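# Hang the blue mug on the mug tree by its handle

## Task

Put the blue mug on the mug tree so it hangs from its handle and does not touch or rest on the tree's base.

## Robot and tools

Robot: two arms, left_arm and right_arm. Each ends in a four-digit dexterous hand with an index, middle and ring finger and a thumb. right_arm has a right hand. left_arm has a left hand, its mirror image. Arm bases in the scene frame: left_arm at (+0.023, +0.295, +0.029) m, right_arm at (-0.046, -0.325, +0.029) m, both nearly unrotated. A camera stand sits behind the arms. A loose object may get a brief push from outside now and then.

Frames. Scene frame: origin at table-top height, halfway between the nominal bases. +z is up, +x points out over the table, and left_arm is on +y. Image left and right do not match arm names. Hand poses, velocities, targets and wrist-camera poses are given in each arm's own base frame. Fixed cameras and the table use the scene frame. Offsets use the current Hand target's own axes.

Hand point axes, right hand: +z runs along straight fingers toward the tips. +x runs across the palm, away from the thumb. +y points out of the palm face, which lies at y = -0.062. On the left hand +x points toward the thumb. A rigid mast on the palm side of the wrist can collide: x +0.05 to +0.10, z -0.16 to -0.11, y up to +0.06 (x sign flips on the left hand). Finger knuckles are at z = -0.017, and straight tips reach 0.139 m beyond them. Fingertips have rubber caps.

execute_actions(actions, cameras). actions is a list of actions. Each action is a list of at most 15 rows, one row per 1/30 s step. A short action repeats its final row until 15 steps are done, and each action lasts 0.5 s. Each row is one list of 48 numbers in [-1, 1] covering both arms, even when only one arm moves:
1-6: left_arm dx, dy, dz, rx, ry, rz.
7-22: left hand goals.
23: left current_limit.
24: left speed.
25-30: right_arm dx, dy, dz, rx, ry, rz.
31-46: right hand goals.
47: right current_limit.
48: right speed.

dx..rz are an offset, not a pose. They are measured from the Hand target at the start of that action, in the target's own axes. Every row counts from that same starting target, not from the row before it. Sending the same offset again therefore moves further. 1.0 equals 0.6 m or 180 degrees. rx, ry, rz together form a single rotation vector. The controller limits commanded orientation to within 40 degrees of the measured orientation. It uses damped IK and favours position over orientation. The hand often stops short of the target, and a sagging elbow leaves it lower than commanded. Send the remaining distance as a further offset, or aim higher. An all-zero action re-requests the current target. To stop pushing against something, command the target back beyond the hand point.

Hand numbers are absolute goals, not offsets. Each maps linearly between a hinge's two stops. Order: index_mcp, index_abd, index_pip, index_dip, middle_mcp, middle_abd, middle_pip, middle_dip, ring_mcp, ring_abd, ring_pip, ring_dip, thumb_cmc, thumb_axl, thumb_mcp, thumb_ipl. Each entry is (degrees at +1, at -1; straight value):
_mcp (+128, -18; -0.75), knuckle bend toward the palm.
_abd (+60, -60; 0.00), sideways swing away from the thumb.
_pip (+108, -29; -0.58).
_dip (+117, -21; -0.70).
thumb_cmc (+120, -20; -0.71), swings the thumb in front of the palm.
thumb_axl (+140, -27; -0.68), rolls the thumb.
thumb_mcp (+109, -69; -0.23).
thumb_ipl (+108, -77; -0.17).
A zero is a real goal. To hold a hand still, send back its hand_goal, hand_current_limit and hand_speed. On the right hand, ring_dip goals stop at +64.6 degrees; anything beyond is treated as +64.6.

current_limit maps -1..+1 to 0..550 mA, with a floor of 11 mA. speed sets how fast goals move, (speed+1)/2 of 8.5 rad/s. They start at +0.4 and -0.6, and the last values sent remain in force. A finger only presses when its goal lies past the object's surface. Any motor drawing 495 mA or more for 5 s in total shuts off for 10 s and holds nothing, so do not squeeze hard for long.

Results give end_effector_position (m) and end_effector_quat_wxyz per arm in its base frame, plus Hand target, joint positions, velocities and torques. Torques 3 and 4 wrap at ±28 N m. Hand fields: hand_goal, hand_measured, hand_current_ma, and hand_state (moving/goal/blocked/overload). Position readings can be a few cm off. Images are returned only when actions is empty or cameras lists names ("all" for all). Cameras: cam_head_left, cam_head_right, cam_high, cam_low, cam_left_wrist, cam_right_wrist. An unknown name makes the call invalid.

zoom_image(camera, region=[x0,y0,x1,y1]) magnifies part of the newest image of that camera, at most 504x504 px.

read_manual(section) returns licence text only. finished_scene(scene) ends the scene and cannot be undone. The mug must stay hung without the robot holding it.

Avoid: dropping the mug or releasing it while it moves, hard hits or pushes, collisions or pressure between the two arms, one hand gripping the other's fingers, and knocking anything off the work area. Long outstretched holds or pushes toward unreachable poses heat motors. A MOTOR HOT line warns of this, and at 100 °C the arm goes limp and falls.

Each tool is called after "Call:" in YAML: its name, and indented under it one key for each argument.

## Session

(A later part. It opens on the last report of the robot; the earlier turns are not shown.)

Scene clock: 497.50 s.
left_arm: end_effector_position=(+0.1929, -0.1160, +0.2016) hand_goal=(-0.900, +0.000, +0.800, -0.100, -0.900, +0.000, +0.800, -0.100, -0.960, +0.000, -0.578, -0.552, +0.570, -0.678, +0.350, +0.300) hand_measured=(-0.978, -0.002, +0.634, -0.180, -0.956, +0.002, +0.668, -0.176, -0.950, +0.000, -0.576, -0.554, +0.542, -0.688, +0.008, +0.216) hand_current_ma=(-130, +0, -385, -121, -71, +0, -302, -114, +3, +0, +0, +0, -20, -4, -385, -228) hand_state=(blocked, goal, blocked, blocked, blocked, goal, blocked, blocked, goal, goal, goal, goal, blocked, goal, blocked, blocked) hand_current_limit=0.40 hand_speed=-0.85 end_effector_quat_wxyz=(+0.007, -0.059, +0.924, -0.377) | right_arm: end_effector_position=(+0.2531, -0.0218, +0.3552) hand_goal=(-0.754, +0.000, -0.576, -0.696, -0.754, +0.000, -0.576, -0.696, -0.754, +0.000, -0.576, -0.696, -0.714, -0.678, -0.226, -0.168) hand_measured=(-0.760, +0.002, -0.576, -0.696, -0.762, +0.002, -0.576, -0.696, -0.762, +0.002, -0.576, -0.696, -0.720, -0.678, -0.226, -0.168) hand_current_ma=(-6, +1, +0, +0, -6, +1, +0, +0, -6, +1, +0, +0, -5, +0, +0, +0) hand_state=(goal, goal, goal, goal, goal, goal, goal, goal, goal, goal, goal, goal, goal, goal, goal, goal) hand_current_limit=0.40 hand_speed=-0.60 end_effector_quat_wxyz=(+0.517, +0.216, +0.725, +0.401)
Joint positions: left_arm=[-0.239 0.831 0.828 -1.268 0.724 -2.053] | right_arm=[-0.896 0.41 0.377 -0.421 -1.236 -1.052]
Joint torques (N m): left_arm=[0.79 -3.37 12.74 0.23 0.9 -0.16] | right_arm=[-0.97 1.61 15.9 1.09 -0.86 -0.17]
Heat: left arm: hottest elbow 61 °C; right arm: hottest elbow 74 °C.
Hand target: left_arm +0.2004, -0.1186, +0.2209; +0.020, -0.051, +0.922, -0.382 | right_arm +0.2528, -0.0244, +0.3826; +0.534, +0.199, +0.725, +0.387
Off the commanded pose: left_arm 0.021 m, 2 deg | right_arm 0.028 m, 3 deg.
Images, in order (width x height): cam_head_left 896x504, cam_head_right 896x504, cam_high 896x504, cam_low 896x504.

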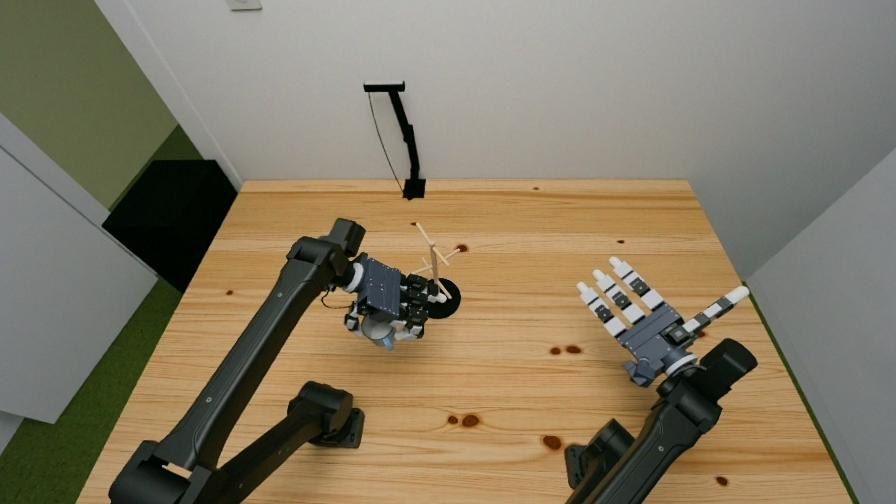

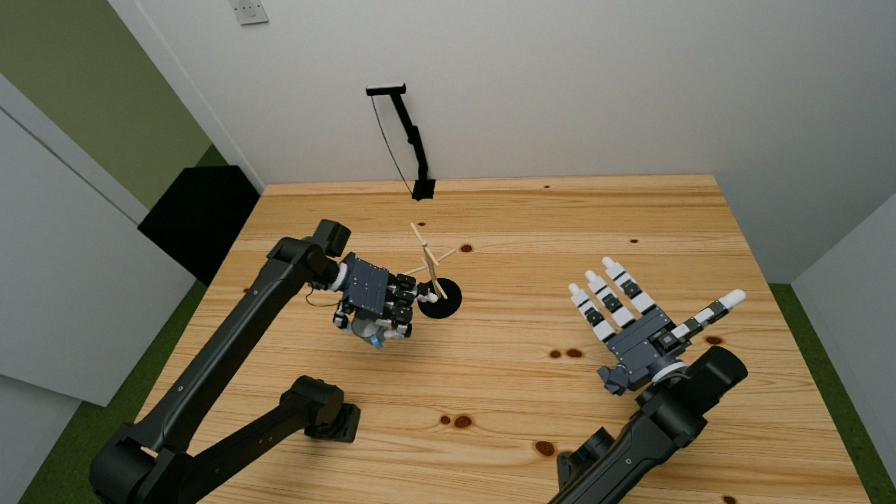

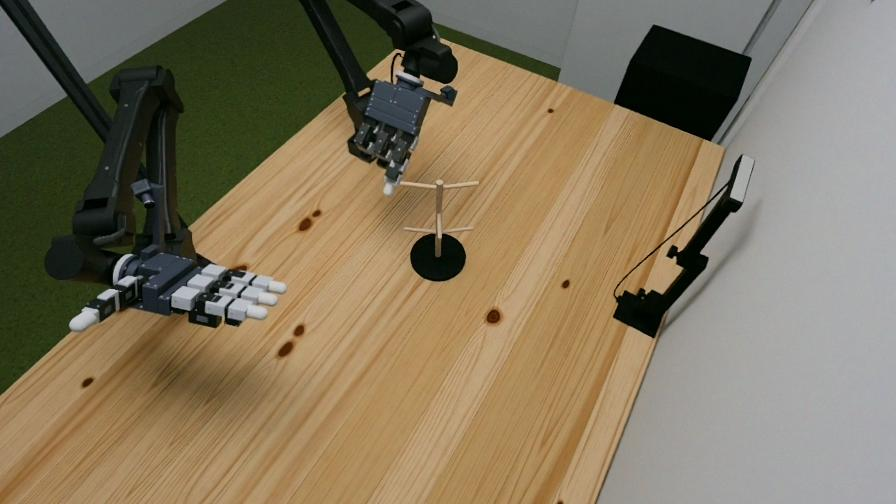

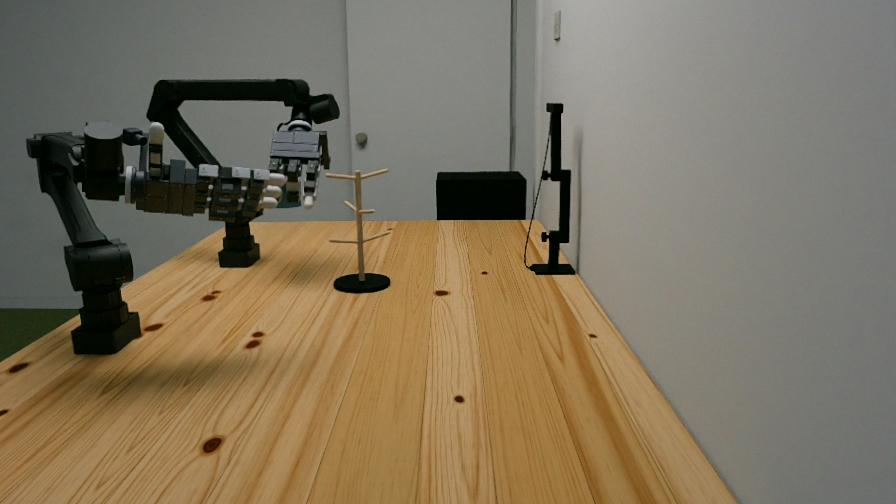

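Call:
zoom_image:
  camera: "cam_head_left"
  region: [340, 290, 440, 360]

Call:
zoom_image:
  camera: "cam_head_right"
  region: [330, 290, 430, 360]

Scaled by 5.040 from the camera's 896x504 image, which has a finer 1280x720 frame.

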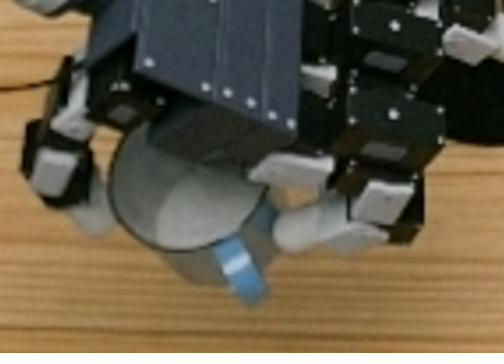

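Scaled by 5.040 from the camera's 896x504 image, which has a finer 1280x720 frame.

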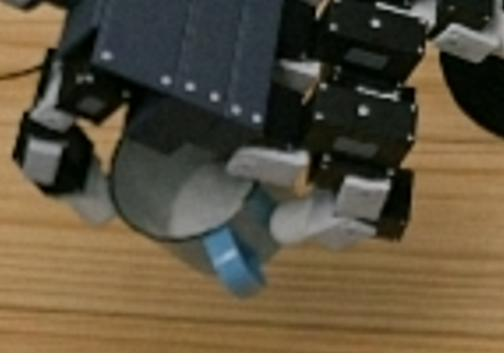

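Call:
execute_actions:
  actions:
    - [[0,-0.0354,-0.0354,0,0,0,-0.9,0,0.8,-0.1,-0.9,0,0.8,-0.1,-0.959,0,0.6,-0.2,0.571,-0.678,0.35,0.3,0.4,-0.5,0,0,0,0,0,0,-0.754,0,-0.576,-0.696,-0.754,0,-0.576,-0.696,-0.754,0,-0.576,-0.696,-0.714,-0.678,-0.226,-0.168,0.4,-0.6]]
    - [[0,0,0,0,0,0,-0.9,0,0.8,-0.1,-0.9,0,0.8,-0.1,-0.959,0,0.6,-0.2,0.571,-0.678,0.35,0.3,0.4,-0.5,0,0,0,0,0,0,-0.754,0,-0.576,-0.696,-0.754,0,-0.576,-0.696,-0.754,0,-0.576,-0.696,-0.714,-0.678,-0.226,-0.168,0.4,-0.6]]
    - [[-0.1838,0.0688,-0.0718,-0.0044,-0.095,0.1087,-0.9,0,0.8,-0.1,-0.9,0,0.8,-0.1,-0.959,0,0.6,-0.2,0.571,-0.678,0.35,0.3,0.4,-0.5,0,0,0,0,0,0,-0.754,0,-0.576,-0.696,-0.754,0,-0.576,-0.696,-0.754,0,-0.576,-0.696,-0.714,-0.678,-0.226,-0.168,0.4,-0.6]]
    - [[-0.155,0.062,-0.082,-0.0338,-0.0645,0.1374,-0.9,0,0.8,-0.1,-0.9,0,0.8,-0.1,-0.959,0,0.6,-0.2,0.571,-0.678,0.35,0.3,0.4,-0.5,0,0,0,0,0,0,-0.754,0,-0.576,-0.696,-0.754,0,-0.576,-0.696,-0.754,0,-0.576,-0.696,-0.714,-0.678,-0.226,-0.168,0.4,-0.6]]
  cameras: ["cam_head_left","cam_low"]

Scene clock: 816.57 s.
left_arm: end_effector_position=(+0.3585, +0.0118, +0.2688) hand_goal=(-0.900, +0.000, +0.800, -0.100, -0.900, +0.000, +0.800, -0.100, -0.960, +0.000, +0.600, -0.200, +0.570, -0.678, +0.350, +0.300) hand_measured=(-0.984, -0.002, +0.638, -0.178, -0.956, +0.002, +0.676, -0.176, -0.952, +0.000, +0.596, -0.202, +0.532, -0.690, +0.008, +0.216) hand_current_ma=(-146, +0, -385, -119, -72, +0, -266, -114, +3, +0, -1, +0, -34, -6, -385, -228) hand_state=(blocked, goal, blocked, blocked, blocked, goal, blocked, blocked, goal, goal, goal, goal, blocked, goal, blocked, blocked) hand_current_limit=0.40 hand_speed=-0.50 end_effector_quat_wxyz=(+0.349, +0.177, +0.880, -0.268) | right_arm: end_effector_position=(+0.2531, -0.0218, +0.3552) hand_goal=(-0.754, +0.000, -0.576, -0.696, -0.754, +0.000, -0.576, -0.696, -0.754, +0.000, -0.576, -0.696, -0.714, -0.678, -0.226, -0.168) hand_measured=(-0.760, +0.002, -0.576, -0.696, -0.762, +0.002, -0.576, -0.696, -0.762, +0.002, -0.576, -0.696, -0.720, -0.678, -0.226, -0.168) hand_current_ma=(-6, +1, +0, +0, -6, +1, +0, +0, -6, +1, +0, +0, -5, +0, +0, +0) hand_state=(goal, goal, goal, goal, goal, goal, goal, goal, goal, goal, goal, goal, goal, goal, goal, goal) hand_current_limit=0.40 hand_speed=-0.60 end_effector_quat_wxyz=(+0.517, +0.216, +0.725, +0.401)
Joint positions: left_arm=[0.186 0.853 0.912 -1.05 0.751 -1.221] | right_arm=[-0.896 0.41 0.377 -0.421 -1.236 -1.052]
Joint torques (N m): left_arm=[2.49 -4.25 13.78 2.32 0.94 0.19] | right_arm=[-1.38 1.2 15.83 1.02 -0.9 -0.15]
Heat: left arm: hottest elbow 71 °C; right arm: hottest elbow 78 °C.
Hand target: left_arm +0.3782, +0.0196, +0.3015; +0.384, +0.195, +0.866, -0.255 | right_arm +0.2528, -0.0244, +0.3826; +0.534, +0.199, +0.725, +0.387
Off the commanded pose: left_arm 0.039 m, 5 deg | right_arm 0.028 m, 3 deg.
Images, in order (width x height): cam_head_left 896x504, cam_low 896x504.

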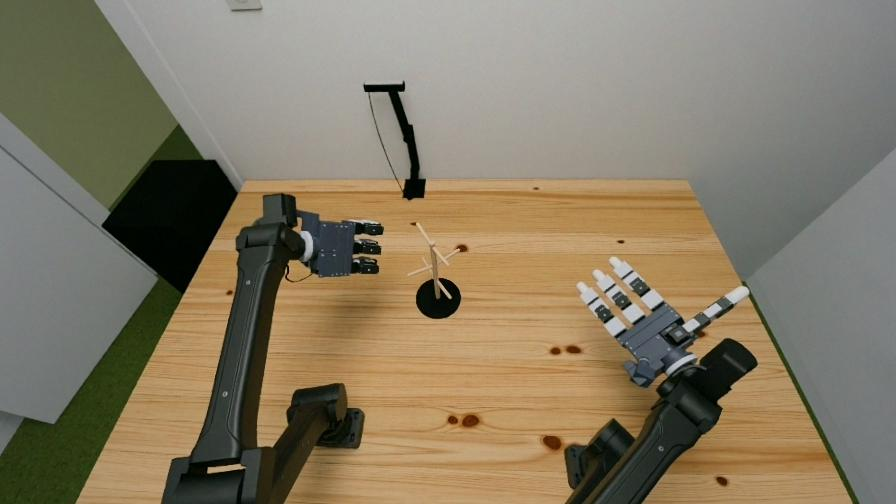

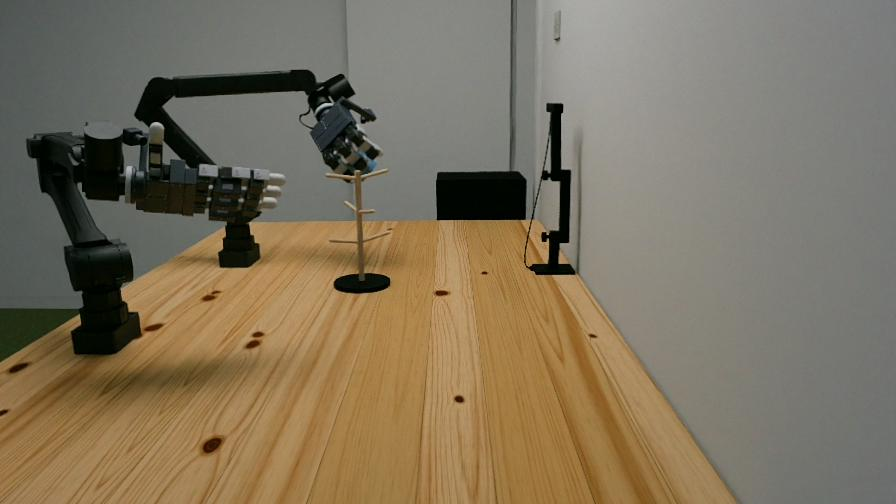

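Call:
execute_actions:
  actions:
    - [[-0.1248,0.0822,-0.0488,-0.0459,-0.0387,0.1586,-0.9,0,0.8,-0.1,-0.9,0,0.8,-0.1,-0.959,0,0.6,-0.2,0.571,-0.678,0.35,0.3,0.4,-0.5,0,0,0,0,0,0,-0.754,0,-0.576,-0.696,-0.754,0,-0.576,-0.696,-0.754,0,-0.576,-0.696,-0.714,-0.678,-0.226,-0.168,0.4,-0.6]]
    - [[-0.0925,0.061,-0.0135,-0.0399,-0.0201,0.1727,-0.9,0,0.8,-0.1,-0.9,0,0.8,-0.1,-0.959,0,0.6,-0.2,0.571,-0.678,0.35,0.3,0.4,-0.5,0,0,0,0,0,0,-0.754,0,-0.576,-0.696,-0.754,0,-0.576,-0.696,-0.754,0,-0.576,-0.696,-0.714,-0.678,-0.226,-0.168,0.4,-0.6]]
    - [[-0.0735,0.033,0.0055,-0.0382,-0.0093,0.1785,-0.9,0,0.8,-0.1,-0.9,0,0.8,-0.1,-0.959,0,0.6,-0.2,0.571,-0.678,0.35,0.3,0.4,-0.5,0,0,0,0,0,0,-0.754,0,-0.576,-0.696,-0.754,0,-0.576,-0.696,-0.754,0,-0.576,-0.696,-0.714,-0.678,-0.226,-0.168,0.4,-0.6]]
  cameras: ["cam_head_left"]

Scene clock: 829.27 s.
left_arm: end_effector_position=(+0.4735, +0.0389, +0.4356) hand_goal=(-0.900, +0.000, +0.800, -0.100, -0.900, +0.000, +0.800, -0.100, -0.960, +0.000, +0.600, -0.200, +0.570, -0.678, +0.350, +0.300) hand_measured=(-0.994, -0.002, +0.648, -0.174, -0.960, +0.002, +0.686, -0.168, -0.964, +0.000, +0.596, -0.202, +0.524, -0.694, +0.008, +0.216) hand_current_ma=(-179, +0, -384, -108, -80, +0, -233, -92, -1, +0, -1, +0, -46, -9, -385, -228) hand_state=(blocked, goal, blocked, blocked, blocked, goal, blocked, blocked, goal, goal, goal, goal, blocked, goal, blocked, blocked) hand_current_limit=0.40 hand_speed=-0.50 end_effector_quat_wxyz=(+0.546, +0.643, +0.487, +0.224) | right_arm: end_effector_position=(+0.2531, -0.0218, +0.3552) hand_goal=(-0.754, +0.000, -0.576, -0.696, -0.754, +0.000, -0.576, -0.696, -0.754, +0.000, -0.576, -0.696, -0.714, -0.678, -0.226, -0.168) hand_measured=(-0.760, +0.002, -0.576, -0.696, -0.762, +0.002, -0.576, -0.696, -0.762, +0.002, -0.576, -0.696, -0.720, -0.678, -0.226, -0.168) hand_current_ma=(-6, +1, +0, +0, -6, +1, +0, +0, -6, +1, +0, +0, -5, +0, +0, +0) hand_state=(goal, goal, goal, goal, goal, goal, goal, goal, goal, goal, goal, goal, goal, goal, goal, goal) hand_current_limit=0.40 hand_speed=-0.60 end_effector_quat_wxyz=(+0.517, +0.216, +0.725, +0.401)
Joint positions: left_arm=[0.325 0.952 0.872 -0.372 0.806 0.078] | right_arm=[-0.896 0.41 0.377 -0.421 -1.236 -1.052]
Joint torques (N m): left_arm=[2.43 -6.77 12.16 3.32 0.71 0.11] | right_arm=[-0.85 1.26 15.87 1.09 -0.88 -0.19]
Heat: left arm: hottest elbow 69 °C; right arm: hottest elbow 79 °C.
Hand target: left_arm +0.4749, +0.0445, +0.4597; +0.550, +0.646, +0.464, +0.254 | right_arm +0.2528, -0.0244, +0.3826; +0.534, +0.199, +0.725, +0.387
Off the commanded pose: left_arm 0.025 m, 4 deg | right_arm 0.028 m, 3 deg.
Images, in order (width x height): cam_head_left 896x504.

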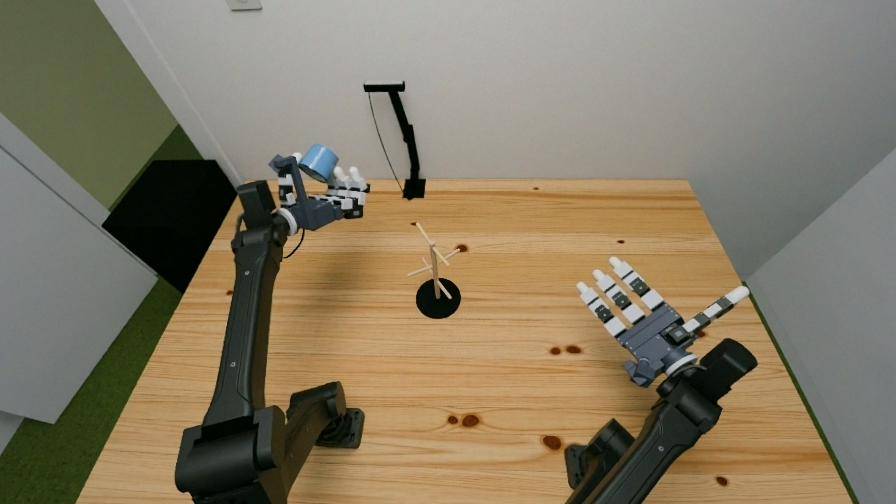

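Call:
execute_actions:
  actions:
    - [[-0.0547,0.0075,0.0122,-0.0379,0.0076,0.1792,-0.9,0,0.8,-0.1,-0.9,0,0.8,-0.1,-0.959,0,0.6,-0.2,0.571,-0.678,0.35,0.3,0.4,-0.5,-0.0517,0.0645,-0.0109,0,0,0,-0.754,0,-0.576,-0.696,-0.754,0,-0.576,-0.696,-0.754,0,-0.576,-0.696,-0.714,-0.678,-0.226,-0.168,0.4,-0.6]]
    - [[-0.0677,-0.041,0.0207,-0.0307,0.0224,0.1798,-0.9,0,0.8,-0.1,-0.9,0,0.8,-0.1,-0.959,0,0.6,-0.2,0.571,-0.678,0.35,0.3,0.4,-0.5,-0.0517,0.0645,-0.0109,0,0,0,-0.754,0,-0.576,-0.696,-0.754,0,-0.576,-0.696,-0.754,0,-0.576,-0.696,-0.714,-0.678,-0.226,-0.168,0.4,-0.6]]
    - [[-0.1065,-0.0555,0.0243,-0.0156,0.0337,0.1803,-0.9,0,0.8,-0.1,-0.9,0,0.8,-0.1,-0.959,0,0.6,-0.2,0.571,-0.678,0.35,0.3,0.4,-0.5,-0.0517,0.0645,-0.0109,0,0,0,-0.754,0,-0.576,-0.696,-0.754,0,-0.576,-0.696,-0.754,0,-0.576,-0.696,-0.714,-0.678,-0.226,-0.168,0.4,-0.6]]
    - [[-0.1368,-0.0257,0.0162,0.0014,0.0331,0.1742,-0.9,0,0.8,-0.1,-0.9,0,0.8,-0.1,-0.959,0,0.6,-0.2,0.571,-0.678,0.35,0.3,0.4,-0.5,-0.0517,0.0645,-0.0109,0,0,0,-0.754,0,-0.576,-0.696,-0.754,0,-0.576,-0.696,-0.754,0,-0.576,-0.696,-0.714,-0.678,-0.226,-0.168,0.4,-0.6]]
  cameras: ["cam_head_left","cam_head_right","cam_low","cam_high"]

Scene clock: 839.63 s.
left_arm: end_effector_position=(+0.4826, -0.0352, +0.2700) hand_goal=(-0.900, +0.000, +0.800, -0.100, -0.900, +0.000, +0.800, -0.100, -0.960, +0.000, +0.600, -0.200, +0.570, -0.678, +0.350, +0.300) hand_measured=(-0.994, -0.002, +0.656, -0.174, -0.962, +0.002, +0.688, -0.166, -0.960, +0.000, +0.598, -0.202, +0.534, -0.694, +0.004, +0.216) hand_current_ma=(-179, +0, -352, -108, -88, +0, -221, -86, +0, +0, +0, +0, -29, -9, -385, -228) hand_state=(blocked, goal, blocked, blocked, blocked, goal, blocked, blocked, goal, goal, goal, goal, blocked, goal, blocked, blocked) hand_current_limit=0.40 hand_speed=-0.50 end_effector_quat_wxyz=(+0.030, +0.573, -0.307, +0.759) | right_arm: end_effector_position=(+0.2574, -0.0298, +0.5603) hand_goal=(-0.754, +0.000, -0.576, -0.696, -0.754, +0.000, -0.576, -0.696, -0.754, +0.000, -0.576, -0.696, -0.714, -0.678, -0.226, -0.168) hand_measured=(-0.760, +0.002, -0.576, -0.696, -0.762, +0.002, -0.576, -0.696, -0.762, +0.002, -0.576, -0.696, -0.722, -0.678, -0.226, -0.168) hand_current_ma=(-6, +1, +0, +0, -6, +1, +0, +0, -6, +1, +0, +0, -6, +0, +0, +0) hand_state=(goal, goal, goal, goal, goal, goal, goal, goal, goal, goal, goal, goal, goal, goal, goal, goal) hand_current_limit=0.40 hand_speed=-0.60 end_effector_quat_wxyz=(+0.519, +0.215, +0.724, +0.401)
Joint positions: left_arm=[0.328 1.483 0.693 1.026 0.845 1.845] | right_arm=[-0.905 0.565 0.953 -0.838 -1.244 -1.052]
Joint torques (N m): left_arm=[1.79 -12.4 8.32 2.91 -0.06 -0.23] | right_arm=[-0.26 0.62 14.78 0.95 -0.67 -0.16]
Heat: left arm: hottest elbow 67 °C; right arm: hottest elbow 79 °C.
Hand target: left_arm +0.4850, -0.0307, +0.2753; +0.018, +0.558, -0.312, +0.769 | right_arm +0.2524, -0.0243, +0.5828; +0.534, +0.198, +0.725, +0.387
Off the commanded pose: left_arm 0.007 m, 3 deg | right_arm 0.024 m, 3 deg.
Images, in order (width x height): cam_head_left 896x504, cam_head_right 896x504, cam_high 896x504, cam_low 896x504.

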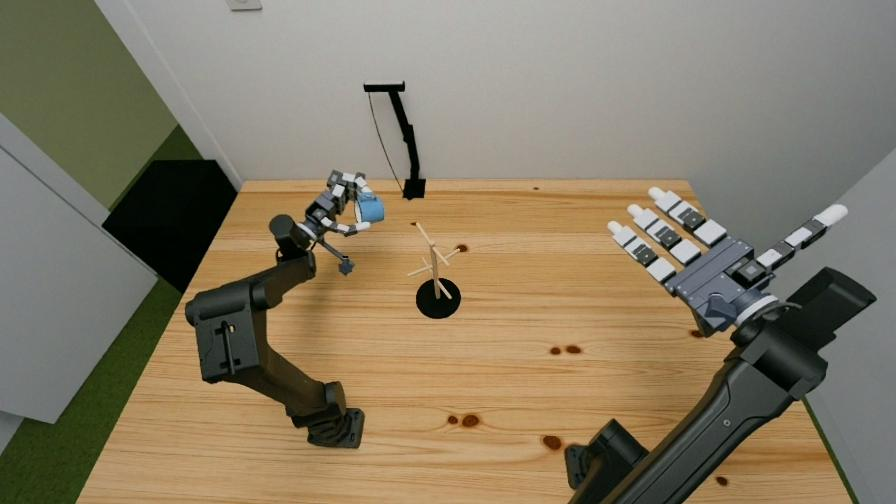

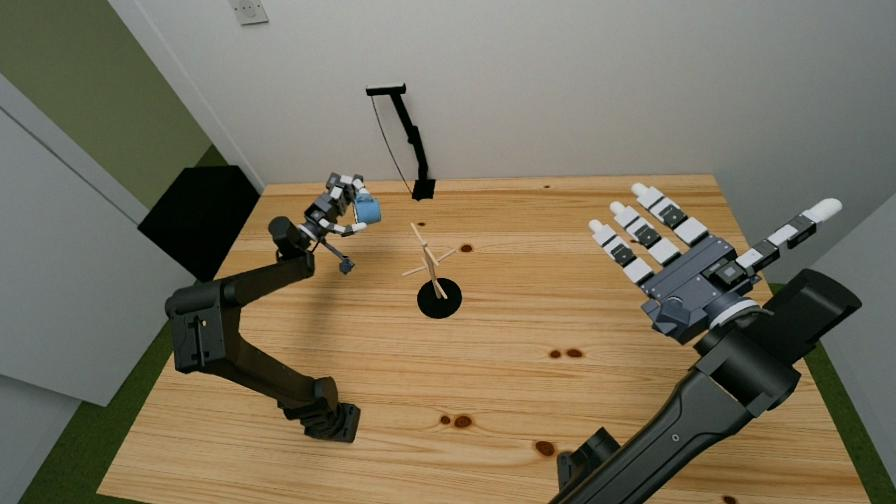

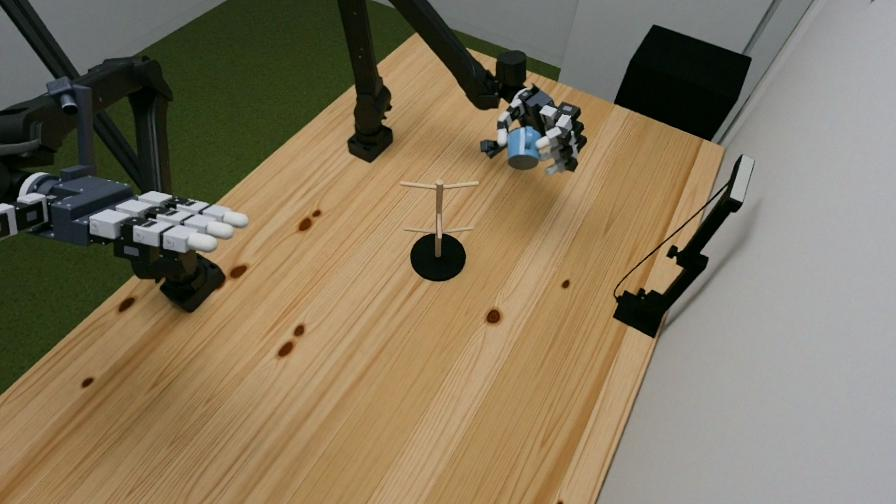

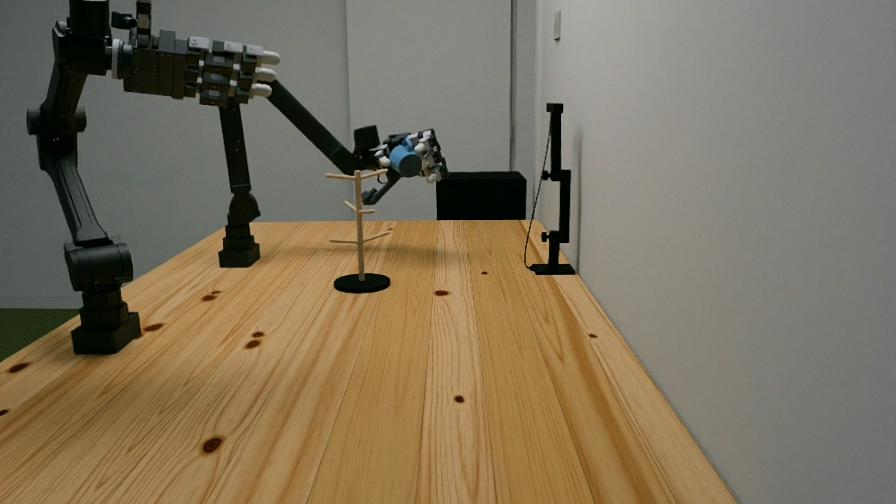

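Call:
zoom_image:
  camera: "cam_low"
  region: [320, 100, 470, 230]

Call:
zoom_image:
  camera: "cam_high"
  region: [390, 60, 610, 260]

Call:
zoom_image:
  camera: "cam_head_left"
  region: [290, 160, 470, 300]

Call:
zoom_image:
  camera: "cam_head_right"
  region: [290, 160, 470, 300]

Scaled by 3.360 from the camera's 896x504 image, which has a finer 1280x720 frame.

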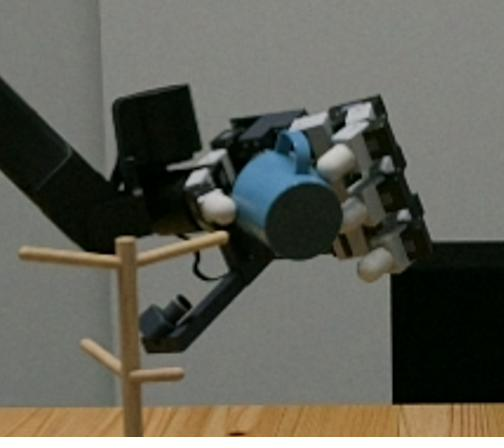

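Scaled by 2.291 from the camera's 896x504 image, which has a finer 1280x720 frame.

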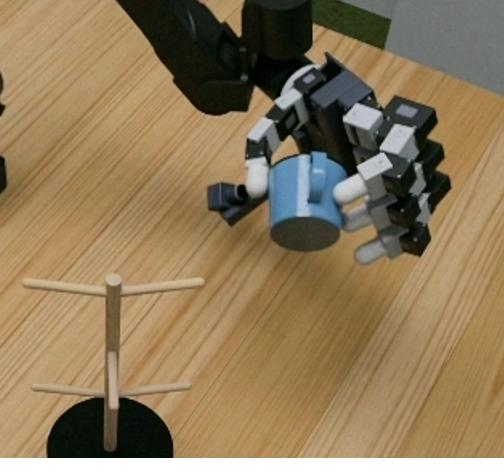

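Scaled by 2.800 from the camera's 896x504 image, which has a finer 1280x720 frame.

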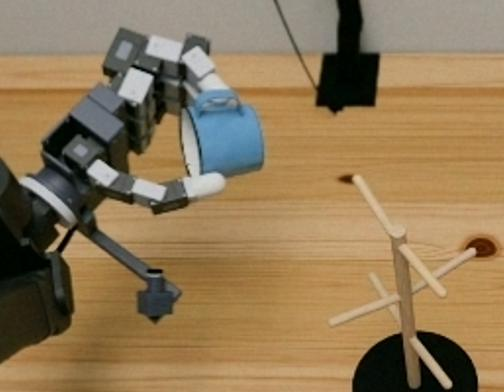

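Scaled by 2.800 from the camera's 896x504 image, which has a finer 1280x720 frame.

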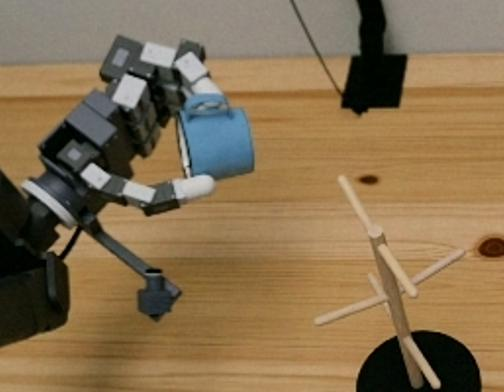

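Call:
zoom_image:
  camera: "cam_low"
  region: [370, 120, 450, 190]

Call:
zoom_image:
  camera: "cam_high"
  region: [490, 110, 570, 180]

Call:
zoom_image:
  camera: "cam_head_left"
  region: [345, 180, 395, 230]

Call:
zoom_image:
  camera: "cam_head_right"
  region: [345, 180, 395, 230]

Scaled by 6.300 from the camera's 896x504 image, which has a finer 1280x720 frame.

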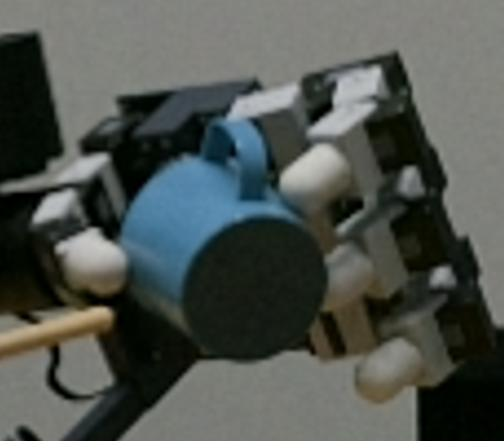

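Scaled by 6.300 from the camera's 896x504 image, which has a finer 1280x720 frame.

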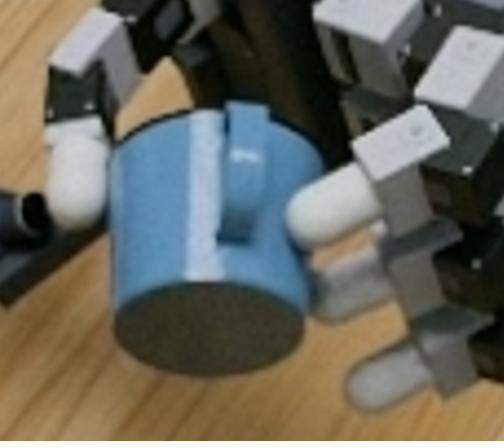

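Scaled by 10.080 from the camera's 896x504 image, which has a finer 1280x720 frame.

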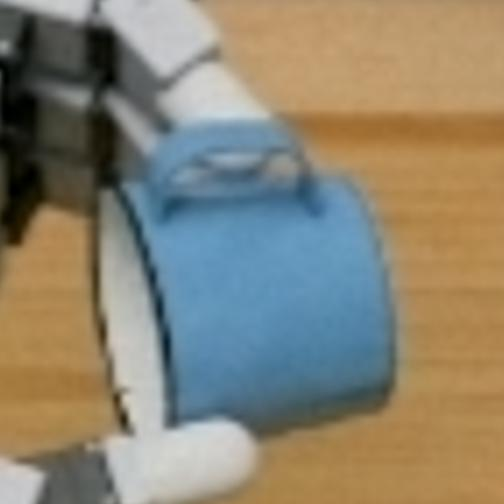

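Scaled by 10.080 from the camera's 896x504 image, which has a finer 1280x720 frame.

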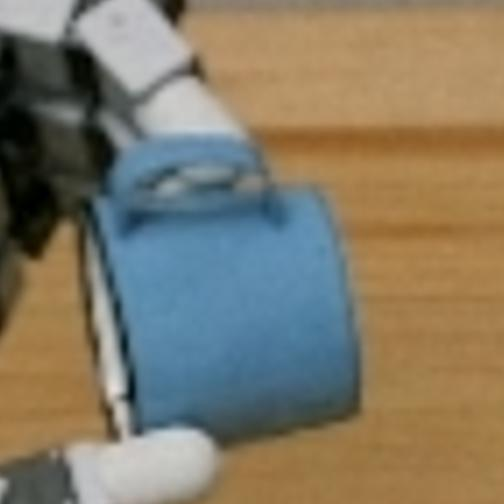

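Call:
execute_actions:
  actions:
    - [[-0.0207,0.0813,0.0412,-0.0385,0.055,0.0236,-0.9,0,0.8,-0.1,-0.9,0,0.8,-0.1,-0.959,0,0.6,-0.2,0.571,-0.678,0.35,0.3,0.4,-0.5,0,0,0,0,0,0,-0.754,0,-0.576,-0.696,-0.754,0,-0.576,-0.696,-0.754,0,-0.576,-0.696,-0.714,-0.678,-0.226,-0.168,0.4,-0.6]]
    - [[-0.0212,0.0773,0.048,0,0,0,-0.9,0,0.8,-0.1,-0.9,0,0.8,-0.1,-0.959,0,0.6,-0.2,0.571,-0.678,0.35,0.3,0.4,-0.5,0,0,0,0,0,0,-0.754,0,-0.576,-0.696,-0.754,0,-0.576,-0.696,-0.754,0,-0.576,-0.696,-0.714,-0.678,-0.226,-0.168,0.4,-0.6]]
    - [[0,0,0,0,0,0,-0.9,0,0.8,-0.1,-0.9,0,0.8,-0.1,-0.959,0,0.6,-0.2,0.571,-0.678,0.35,0.3,0.4,-0.5,0,0,0,0,0,0,-0.754,0,-0.576,-0.696,-0.754,0,-0.576,-0.696,-0.754,0,-0.576,-0.696,-0.714,-0.678,-0.226,-0.168,0.4,-0.6]]
  cameras: ["cam_head_left","cam_head_right","cam_low","cam_high"]

Call:
zoom_image:
  camera: "cam_low"
  region: [340, 130, 470, 230]

Call:
zoom_image:
  camera: "cam_high"
  region: [420, 110, 580, 230]

Call:
zoom_image:
  camera: "cam_head_left"
  region: [370, 180, 450, 260]

Call:
zoom_image:
  camera: "cam_head_right"
  region: [370, 180, 450, 260]

Scene clock: 925.37 s.
left_arm: end_effector_position=(+0.4898, -0.1270, +0.2098) hand_goal=(-0.900, +0.000, +0.800, -0.100, -0.900, +0.000, +0.800, -0.100, -0.960, +0.000, +0.600, -0.200, +0.570, -0.678, +0.350, +0.300) hand_measured=(-0.994, -0.002, +0.660, -0.174, -0.962, +0.002, +0.694, -0.164, -0.956, +0.000, +0.598, -0.202, +0.534, -0.694, +0.000, +0.216) hand_current_ma=(-179, +0, -332, -108, -88, +0, -205, -84, +0, +0, +0, +0, -29, -9, -385, -228) hand_state=(blocked, goal, blocked, blocked, blocked, goal, blocked, blocked, goal, goal, goal, goal, blocked, goal, blocked, blocked) hand_current_limit=0.40 hand_speed=-0.50 end_effector_quat_wxyz=(+0.063, +0.496, -0.372, +0.782) | right_arm: end_effector_position=(+0.2574, -0.0297, +0.5600) hand_goal=(-0.754, +0.000, -0.576, -0.696, -0.754, +0.000, -0.576, -0.696, -0.754, +0.000, -0.576, -0.696, -0.714, -0.678, -0.226, -0.168) hand_measured=(-0.760, +0.002, -0.576, -0.696, -0.762, +0.002, -0.576, -0.696, -0.762, +0.002, -0.576, -0.696, -0.722, -0.678, -0.226, -0.168) hand_current_ma=(-6, +1, +0, +0, -6, +1, +0, +0, -6, +1, +0, +0, -6, +0, +0, +0) hand_state=(goal, goal, goal, goal, goal, goal, goal, goal, goal, goal, goal, goal, goal, goal, goal, goal) hand_current_limit=0.40 hand_speed=-0.60 end_effector_quat_wxyz=(+0.518, +0.215, +0.724, +0.401)
Joint positions: left_arm=[0.126 1.723 0.708 1.362 0.819 1.875] | right_arm=[-0.905 0.565 0.953 -0.84 -1.244 -1.054]
Joint torques (N m): left_arm=[0.97 -14.04 8.36 2.86 -0.44 -0.24] | right_arm=[-0.38 0.32 14.57 0.94 -0.63 -0.16]
Heat: left arm: hottest elbow 59 °C; right arm: hottest elbow 84 °C.
Hand target: left_arm +0.4998, -0.1262, +0.2190; +0.049, +0.475, -0.376, +0.794 | right_arm +0.2524, -0.0243, +0.5828; +0.534, +0.199, +0.725, +0.387
Off the commanded pose: left_arm 0.014 m, 3 deg | right_arm 0.024 m, 3 deg.
Images, in order (width x height): cam_head_left 896x504, cam_head_right 896x504, cam_high 896x504, cam_low 896x504.

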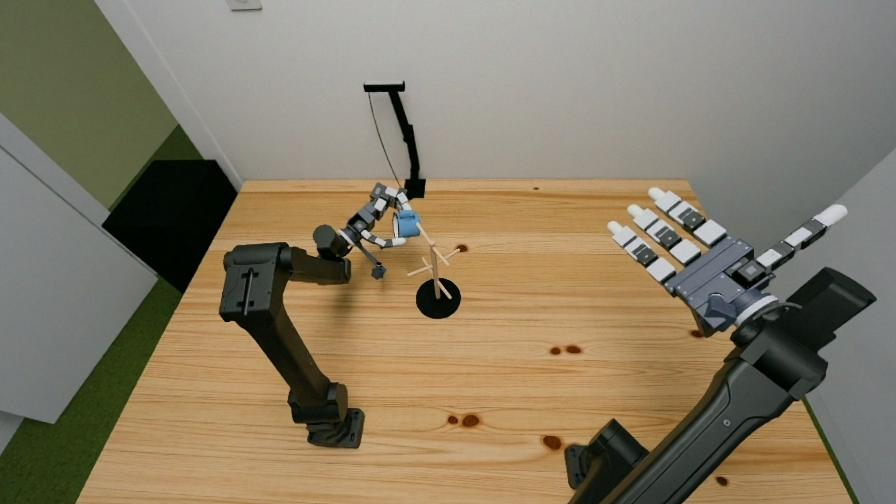

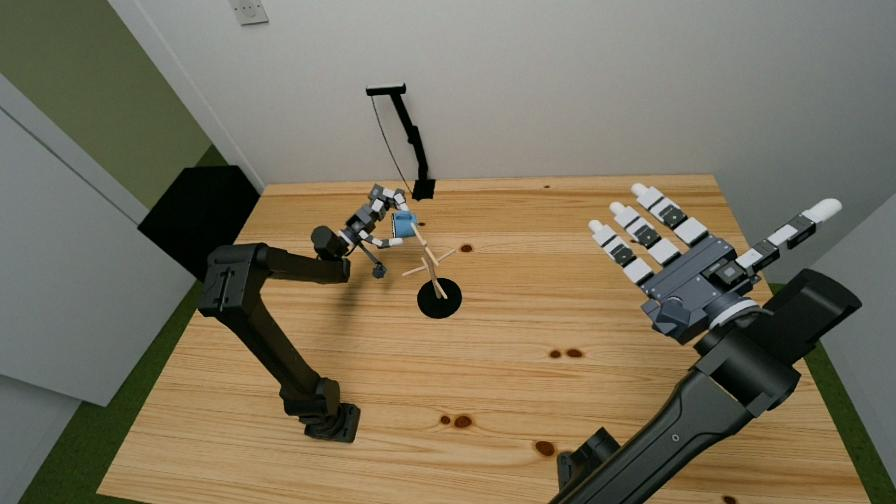

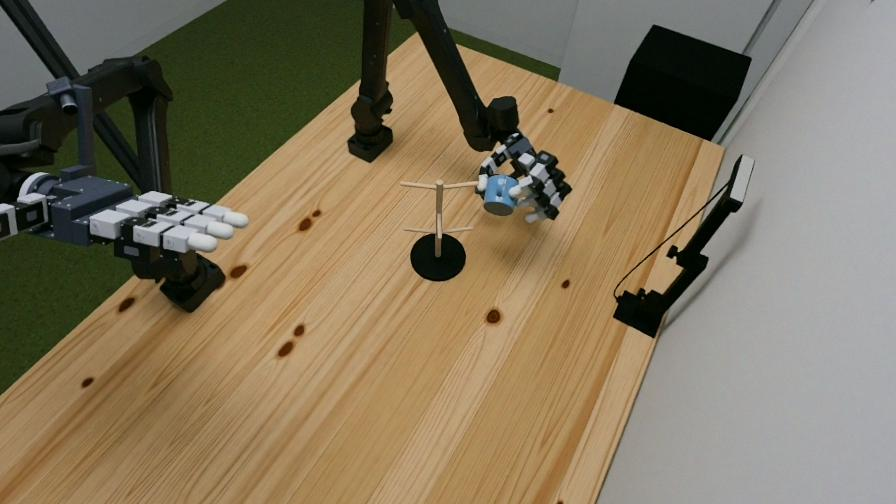

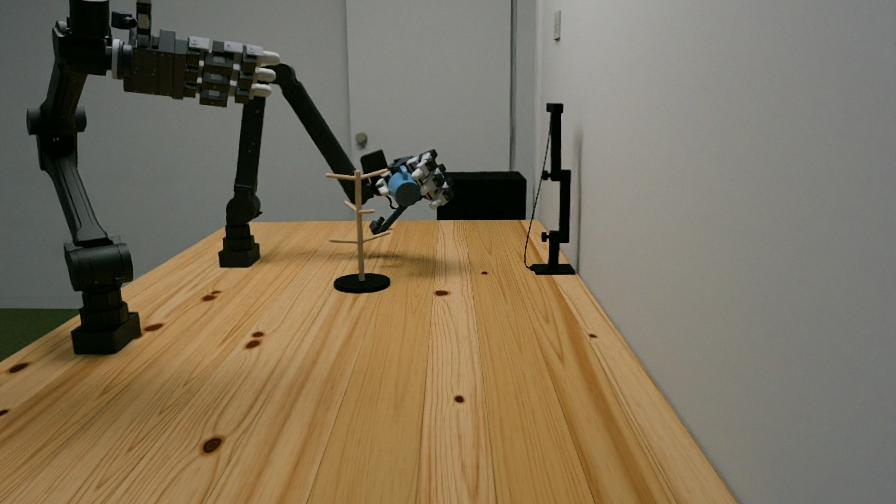

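Scaled by 3.877 from the camera's 896x504 image, which has a finer 1280x720 frame.

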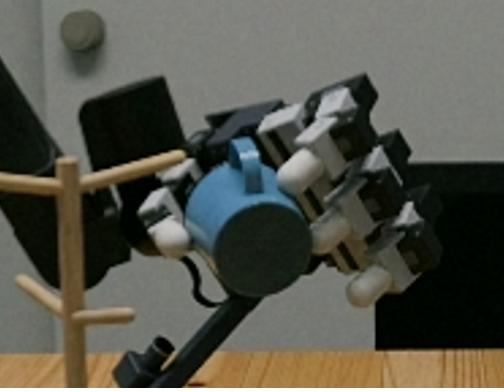

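Scaled by 3.150 from the camera's 896x504 image, which has a finer 1280x720 frame.

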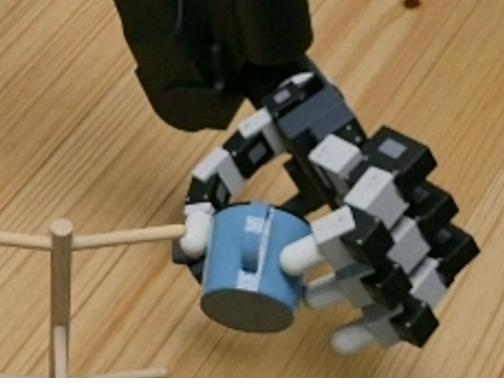

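Scaled by 6.300 from the camera's 896x504 image, which has a finer 1280x720 frame.

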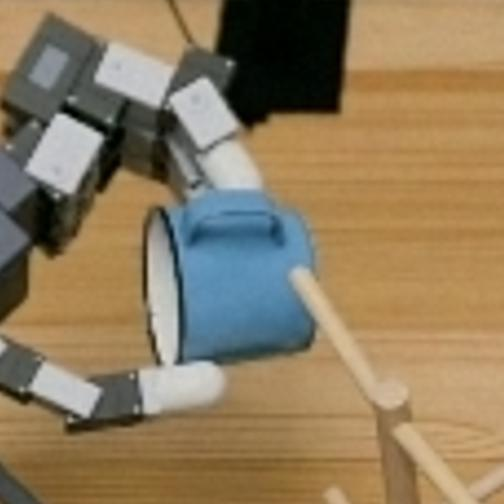

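Scaled by 6.300 from the camera's 896x504 image, which has a finer 1280x720 frame.

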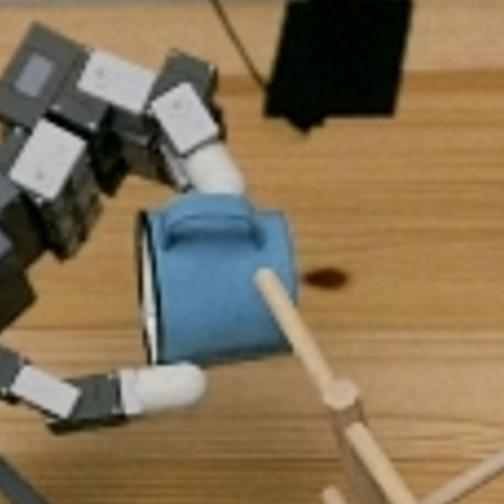

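Call:
execute_actions:
  actions: []
  cameras: ["all"]

Scene clock: 944.50 s.
left_arm: end_effector_position=(+0.4898, -0.1270, +0.2098) hand_goal=(-0.900, +0.000, +0.800, -0.100, -0.900, +0.000, +0.800, -0.100, -0.960, +0.000, +0.600, -0.200, +0.570, -0.678, +0.350, +0.300) hand_measured=(-0.994, -0.002, +0.660, -0.174, -0.962, +0.002, +0.694, -0.164, -0.956, +0.000, +0.598, -0.202, +0.534, -0.694, +0.000, +0.216) hand_current_ma=(-179, +0, -332, -108, -88, +0, -205, -84, +0, +0, +0, +0, -29, -9, -385, -228) hand_state=(blocked, goal, blocked, blocked, blocked, goal, blocked, blocked, goal, goal, goal, goal, blocked, goal, blocked, blocked) hand_current_limit=0.40 hand_speed=-0.50 end_effector_quat_wxyz=(+0.063, +0.496, -0.372, +0.782) | right_arm: end_effector_position=(+0.2574, -0.0297, +0.5600) hand_goal=(-0.754, +0.000, -0.576, -0.696, -0.754, +0.000, -0.576, -0.696, -0.754, +0.000, -0.576, -0.696, -0.714, -0.678, -0.226, -0.168) hand_measured=(-0.760, +0.002, -0.576, -0.696, -0.762, +0.002, -0.576, -0.696, -0.762, +0.002, -0.576, -0.696, -0.722, -0.678, -0.226, -0.168) hand_current_ma=(-6, +1, +0, +0, -6, +1, +0, +0, -6, +1, +0, +0, -6, +0, +0, +0) hand_state=(goal, goal, goal, goal, goal, goal, goal, goal, goal, goal, goal, goal, goal, goal, goal, goal) hand_current_limit=0.40 hand_speed=-0.60 end_effector_quat_wxyz=(+0.518, +0.215, +0.724, +0.401)
Joint positions: left_arm=[0.126 1.723 0.708 1.362 0.819 1.876] | right_arm=[-0.905 0.565 0.953 -0.84 -1.244 -1.054]
Joint velocities: within noise
Joint torques (N m): left_arm=[0.85 -14.04 8.38 2.85 -0.44 -0.25] | right_arm=[-0.5 0.32 14.67 0.96 -0.62 -0.16]
Heat: left arm: hottest elbow 59 °C; right arm: hottest elbow 84 °C.
Hand target: left_arm +0.4998, -0.1262, +0.2189; +0.049, +0.475, -0.376, +0.794 | right_arm +0.2524, -0.0243, +0.5828; +0.534, +0.199, +0.725, +0.387
Off the commanded pose: left_arm 0.014 m, 3 deg | right_arm 0.024 m, 3 deg.
camera_calibration:
cam_left_wrist: T_world_to_cam=[[0.687647, 0.637221, -0.347982, -0.214675], [-0.45485, 0.751664, 0.477611, 0.175461], [0.565909, -0.170149, 0.806719, -0.347402], [0, 0, 0, 1]] pos_world=[0.424027, -0.0542022, 0.121751]
cam_right_wrist: T_world_to_cam=[[0.211949, -0.124666, 0.969297, -0.573392], [-0.482309, -0.875972, -0.00719975, 0.0518923], [0.849974, -0.465974, -0.245789, 0.0320577], [0, 0, 0, 1]] pos_world=[0.11931, -0.0110881, 0.56404]

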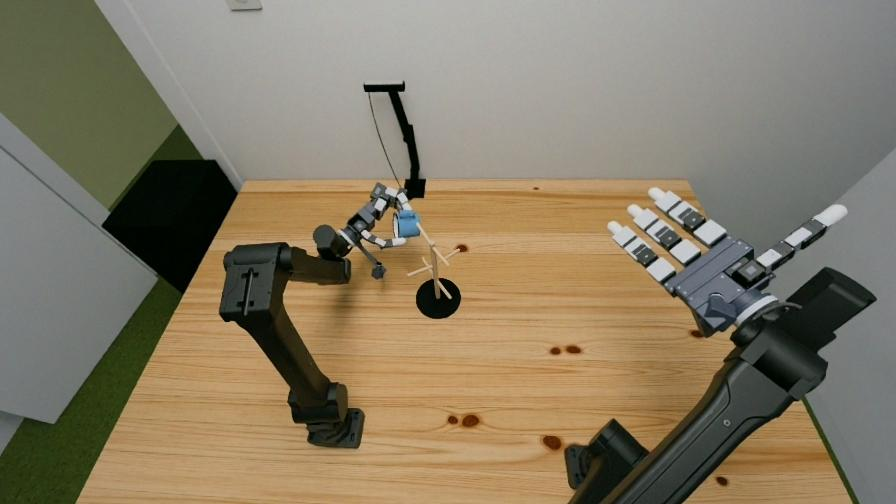

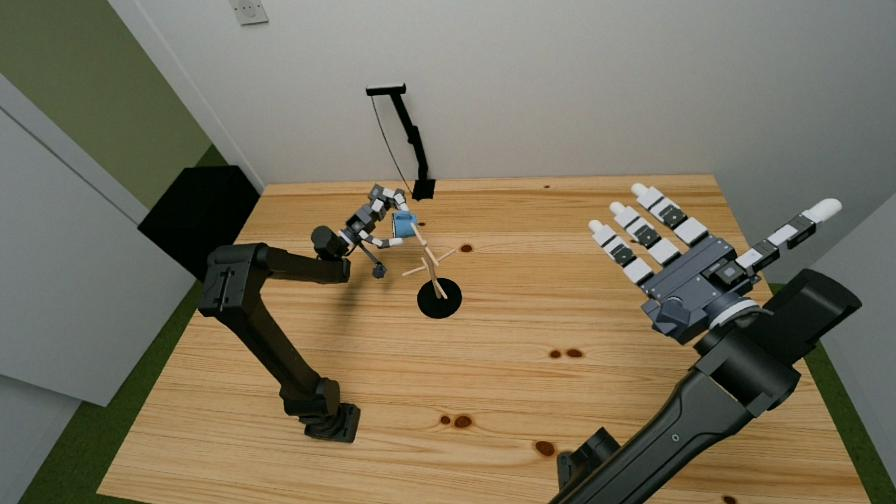

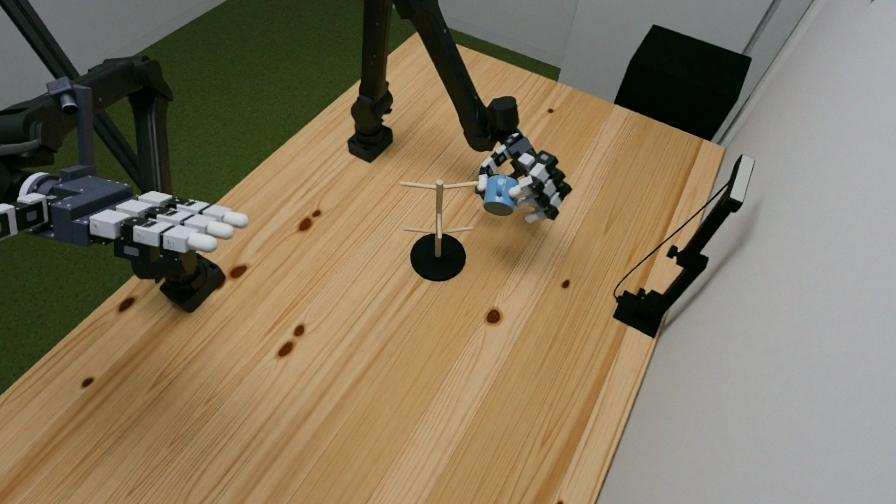

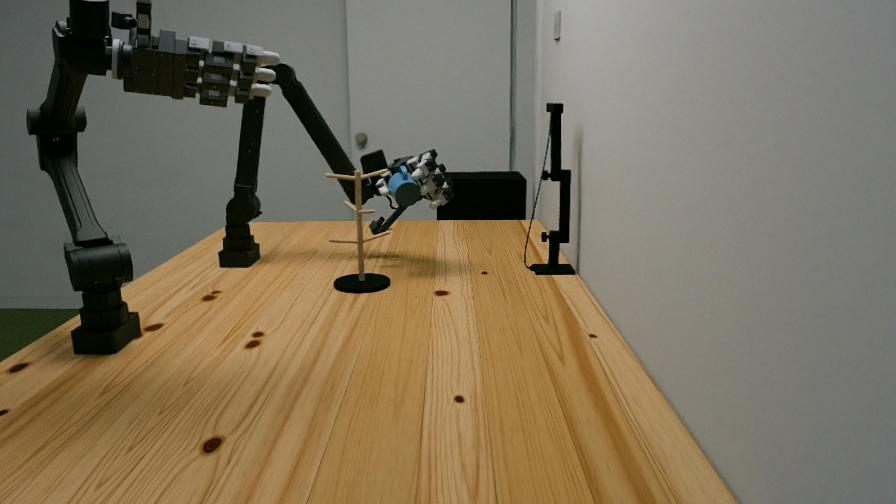

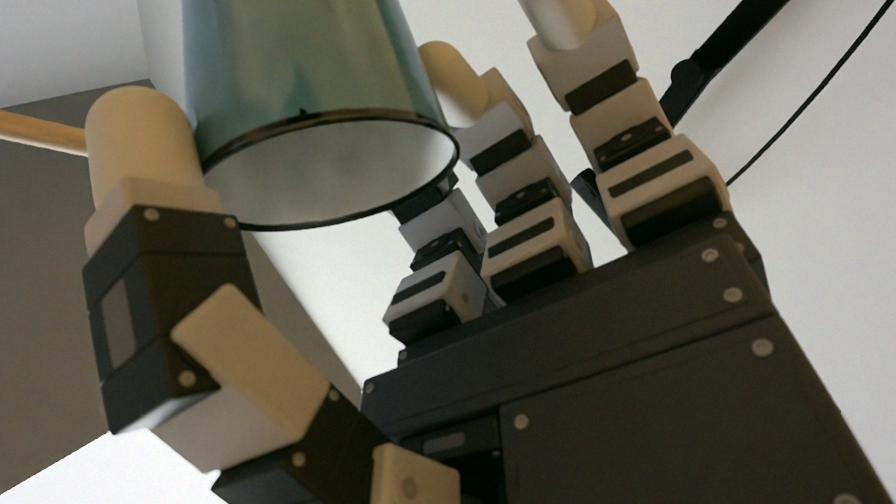

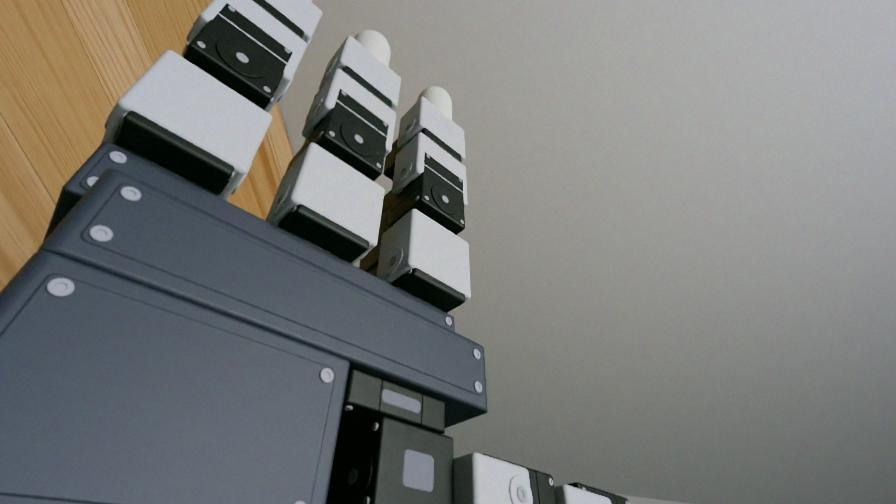

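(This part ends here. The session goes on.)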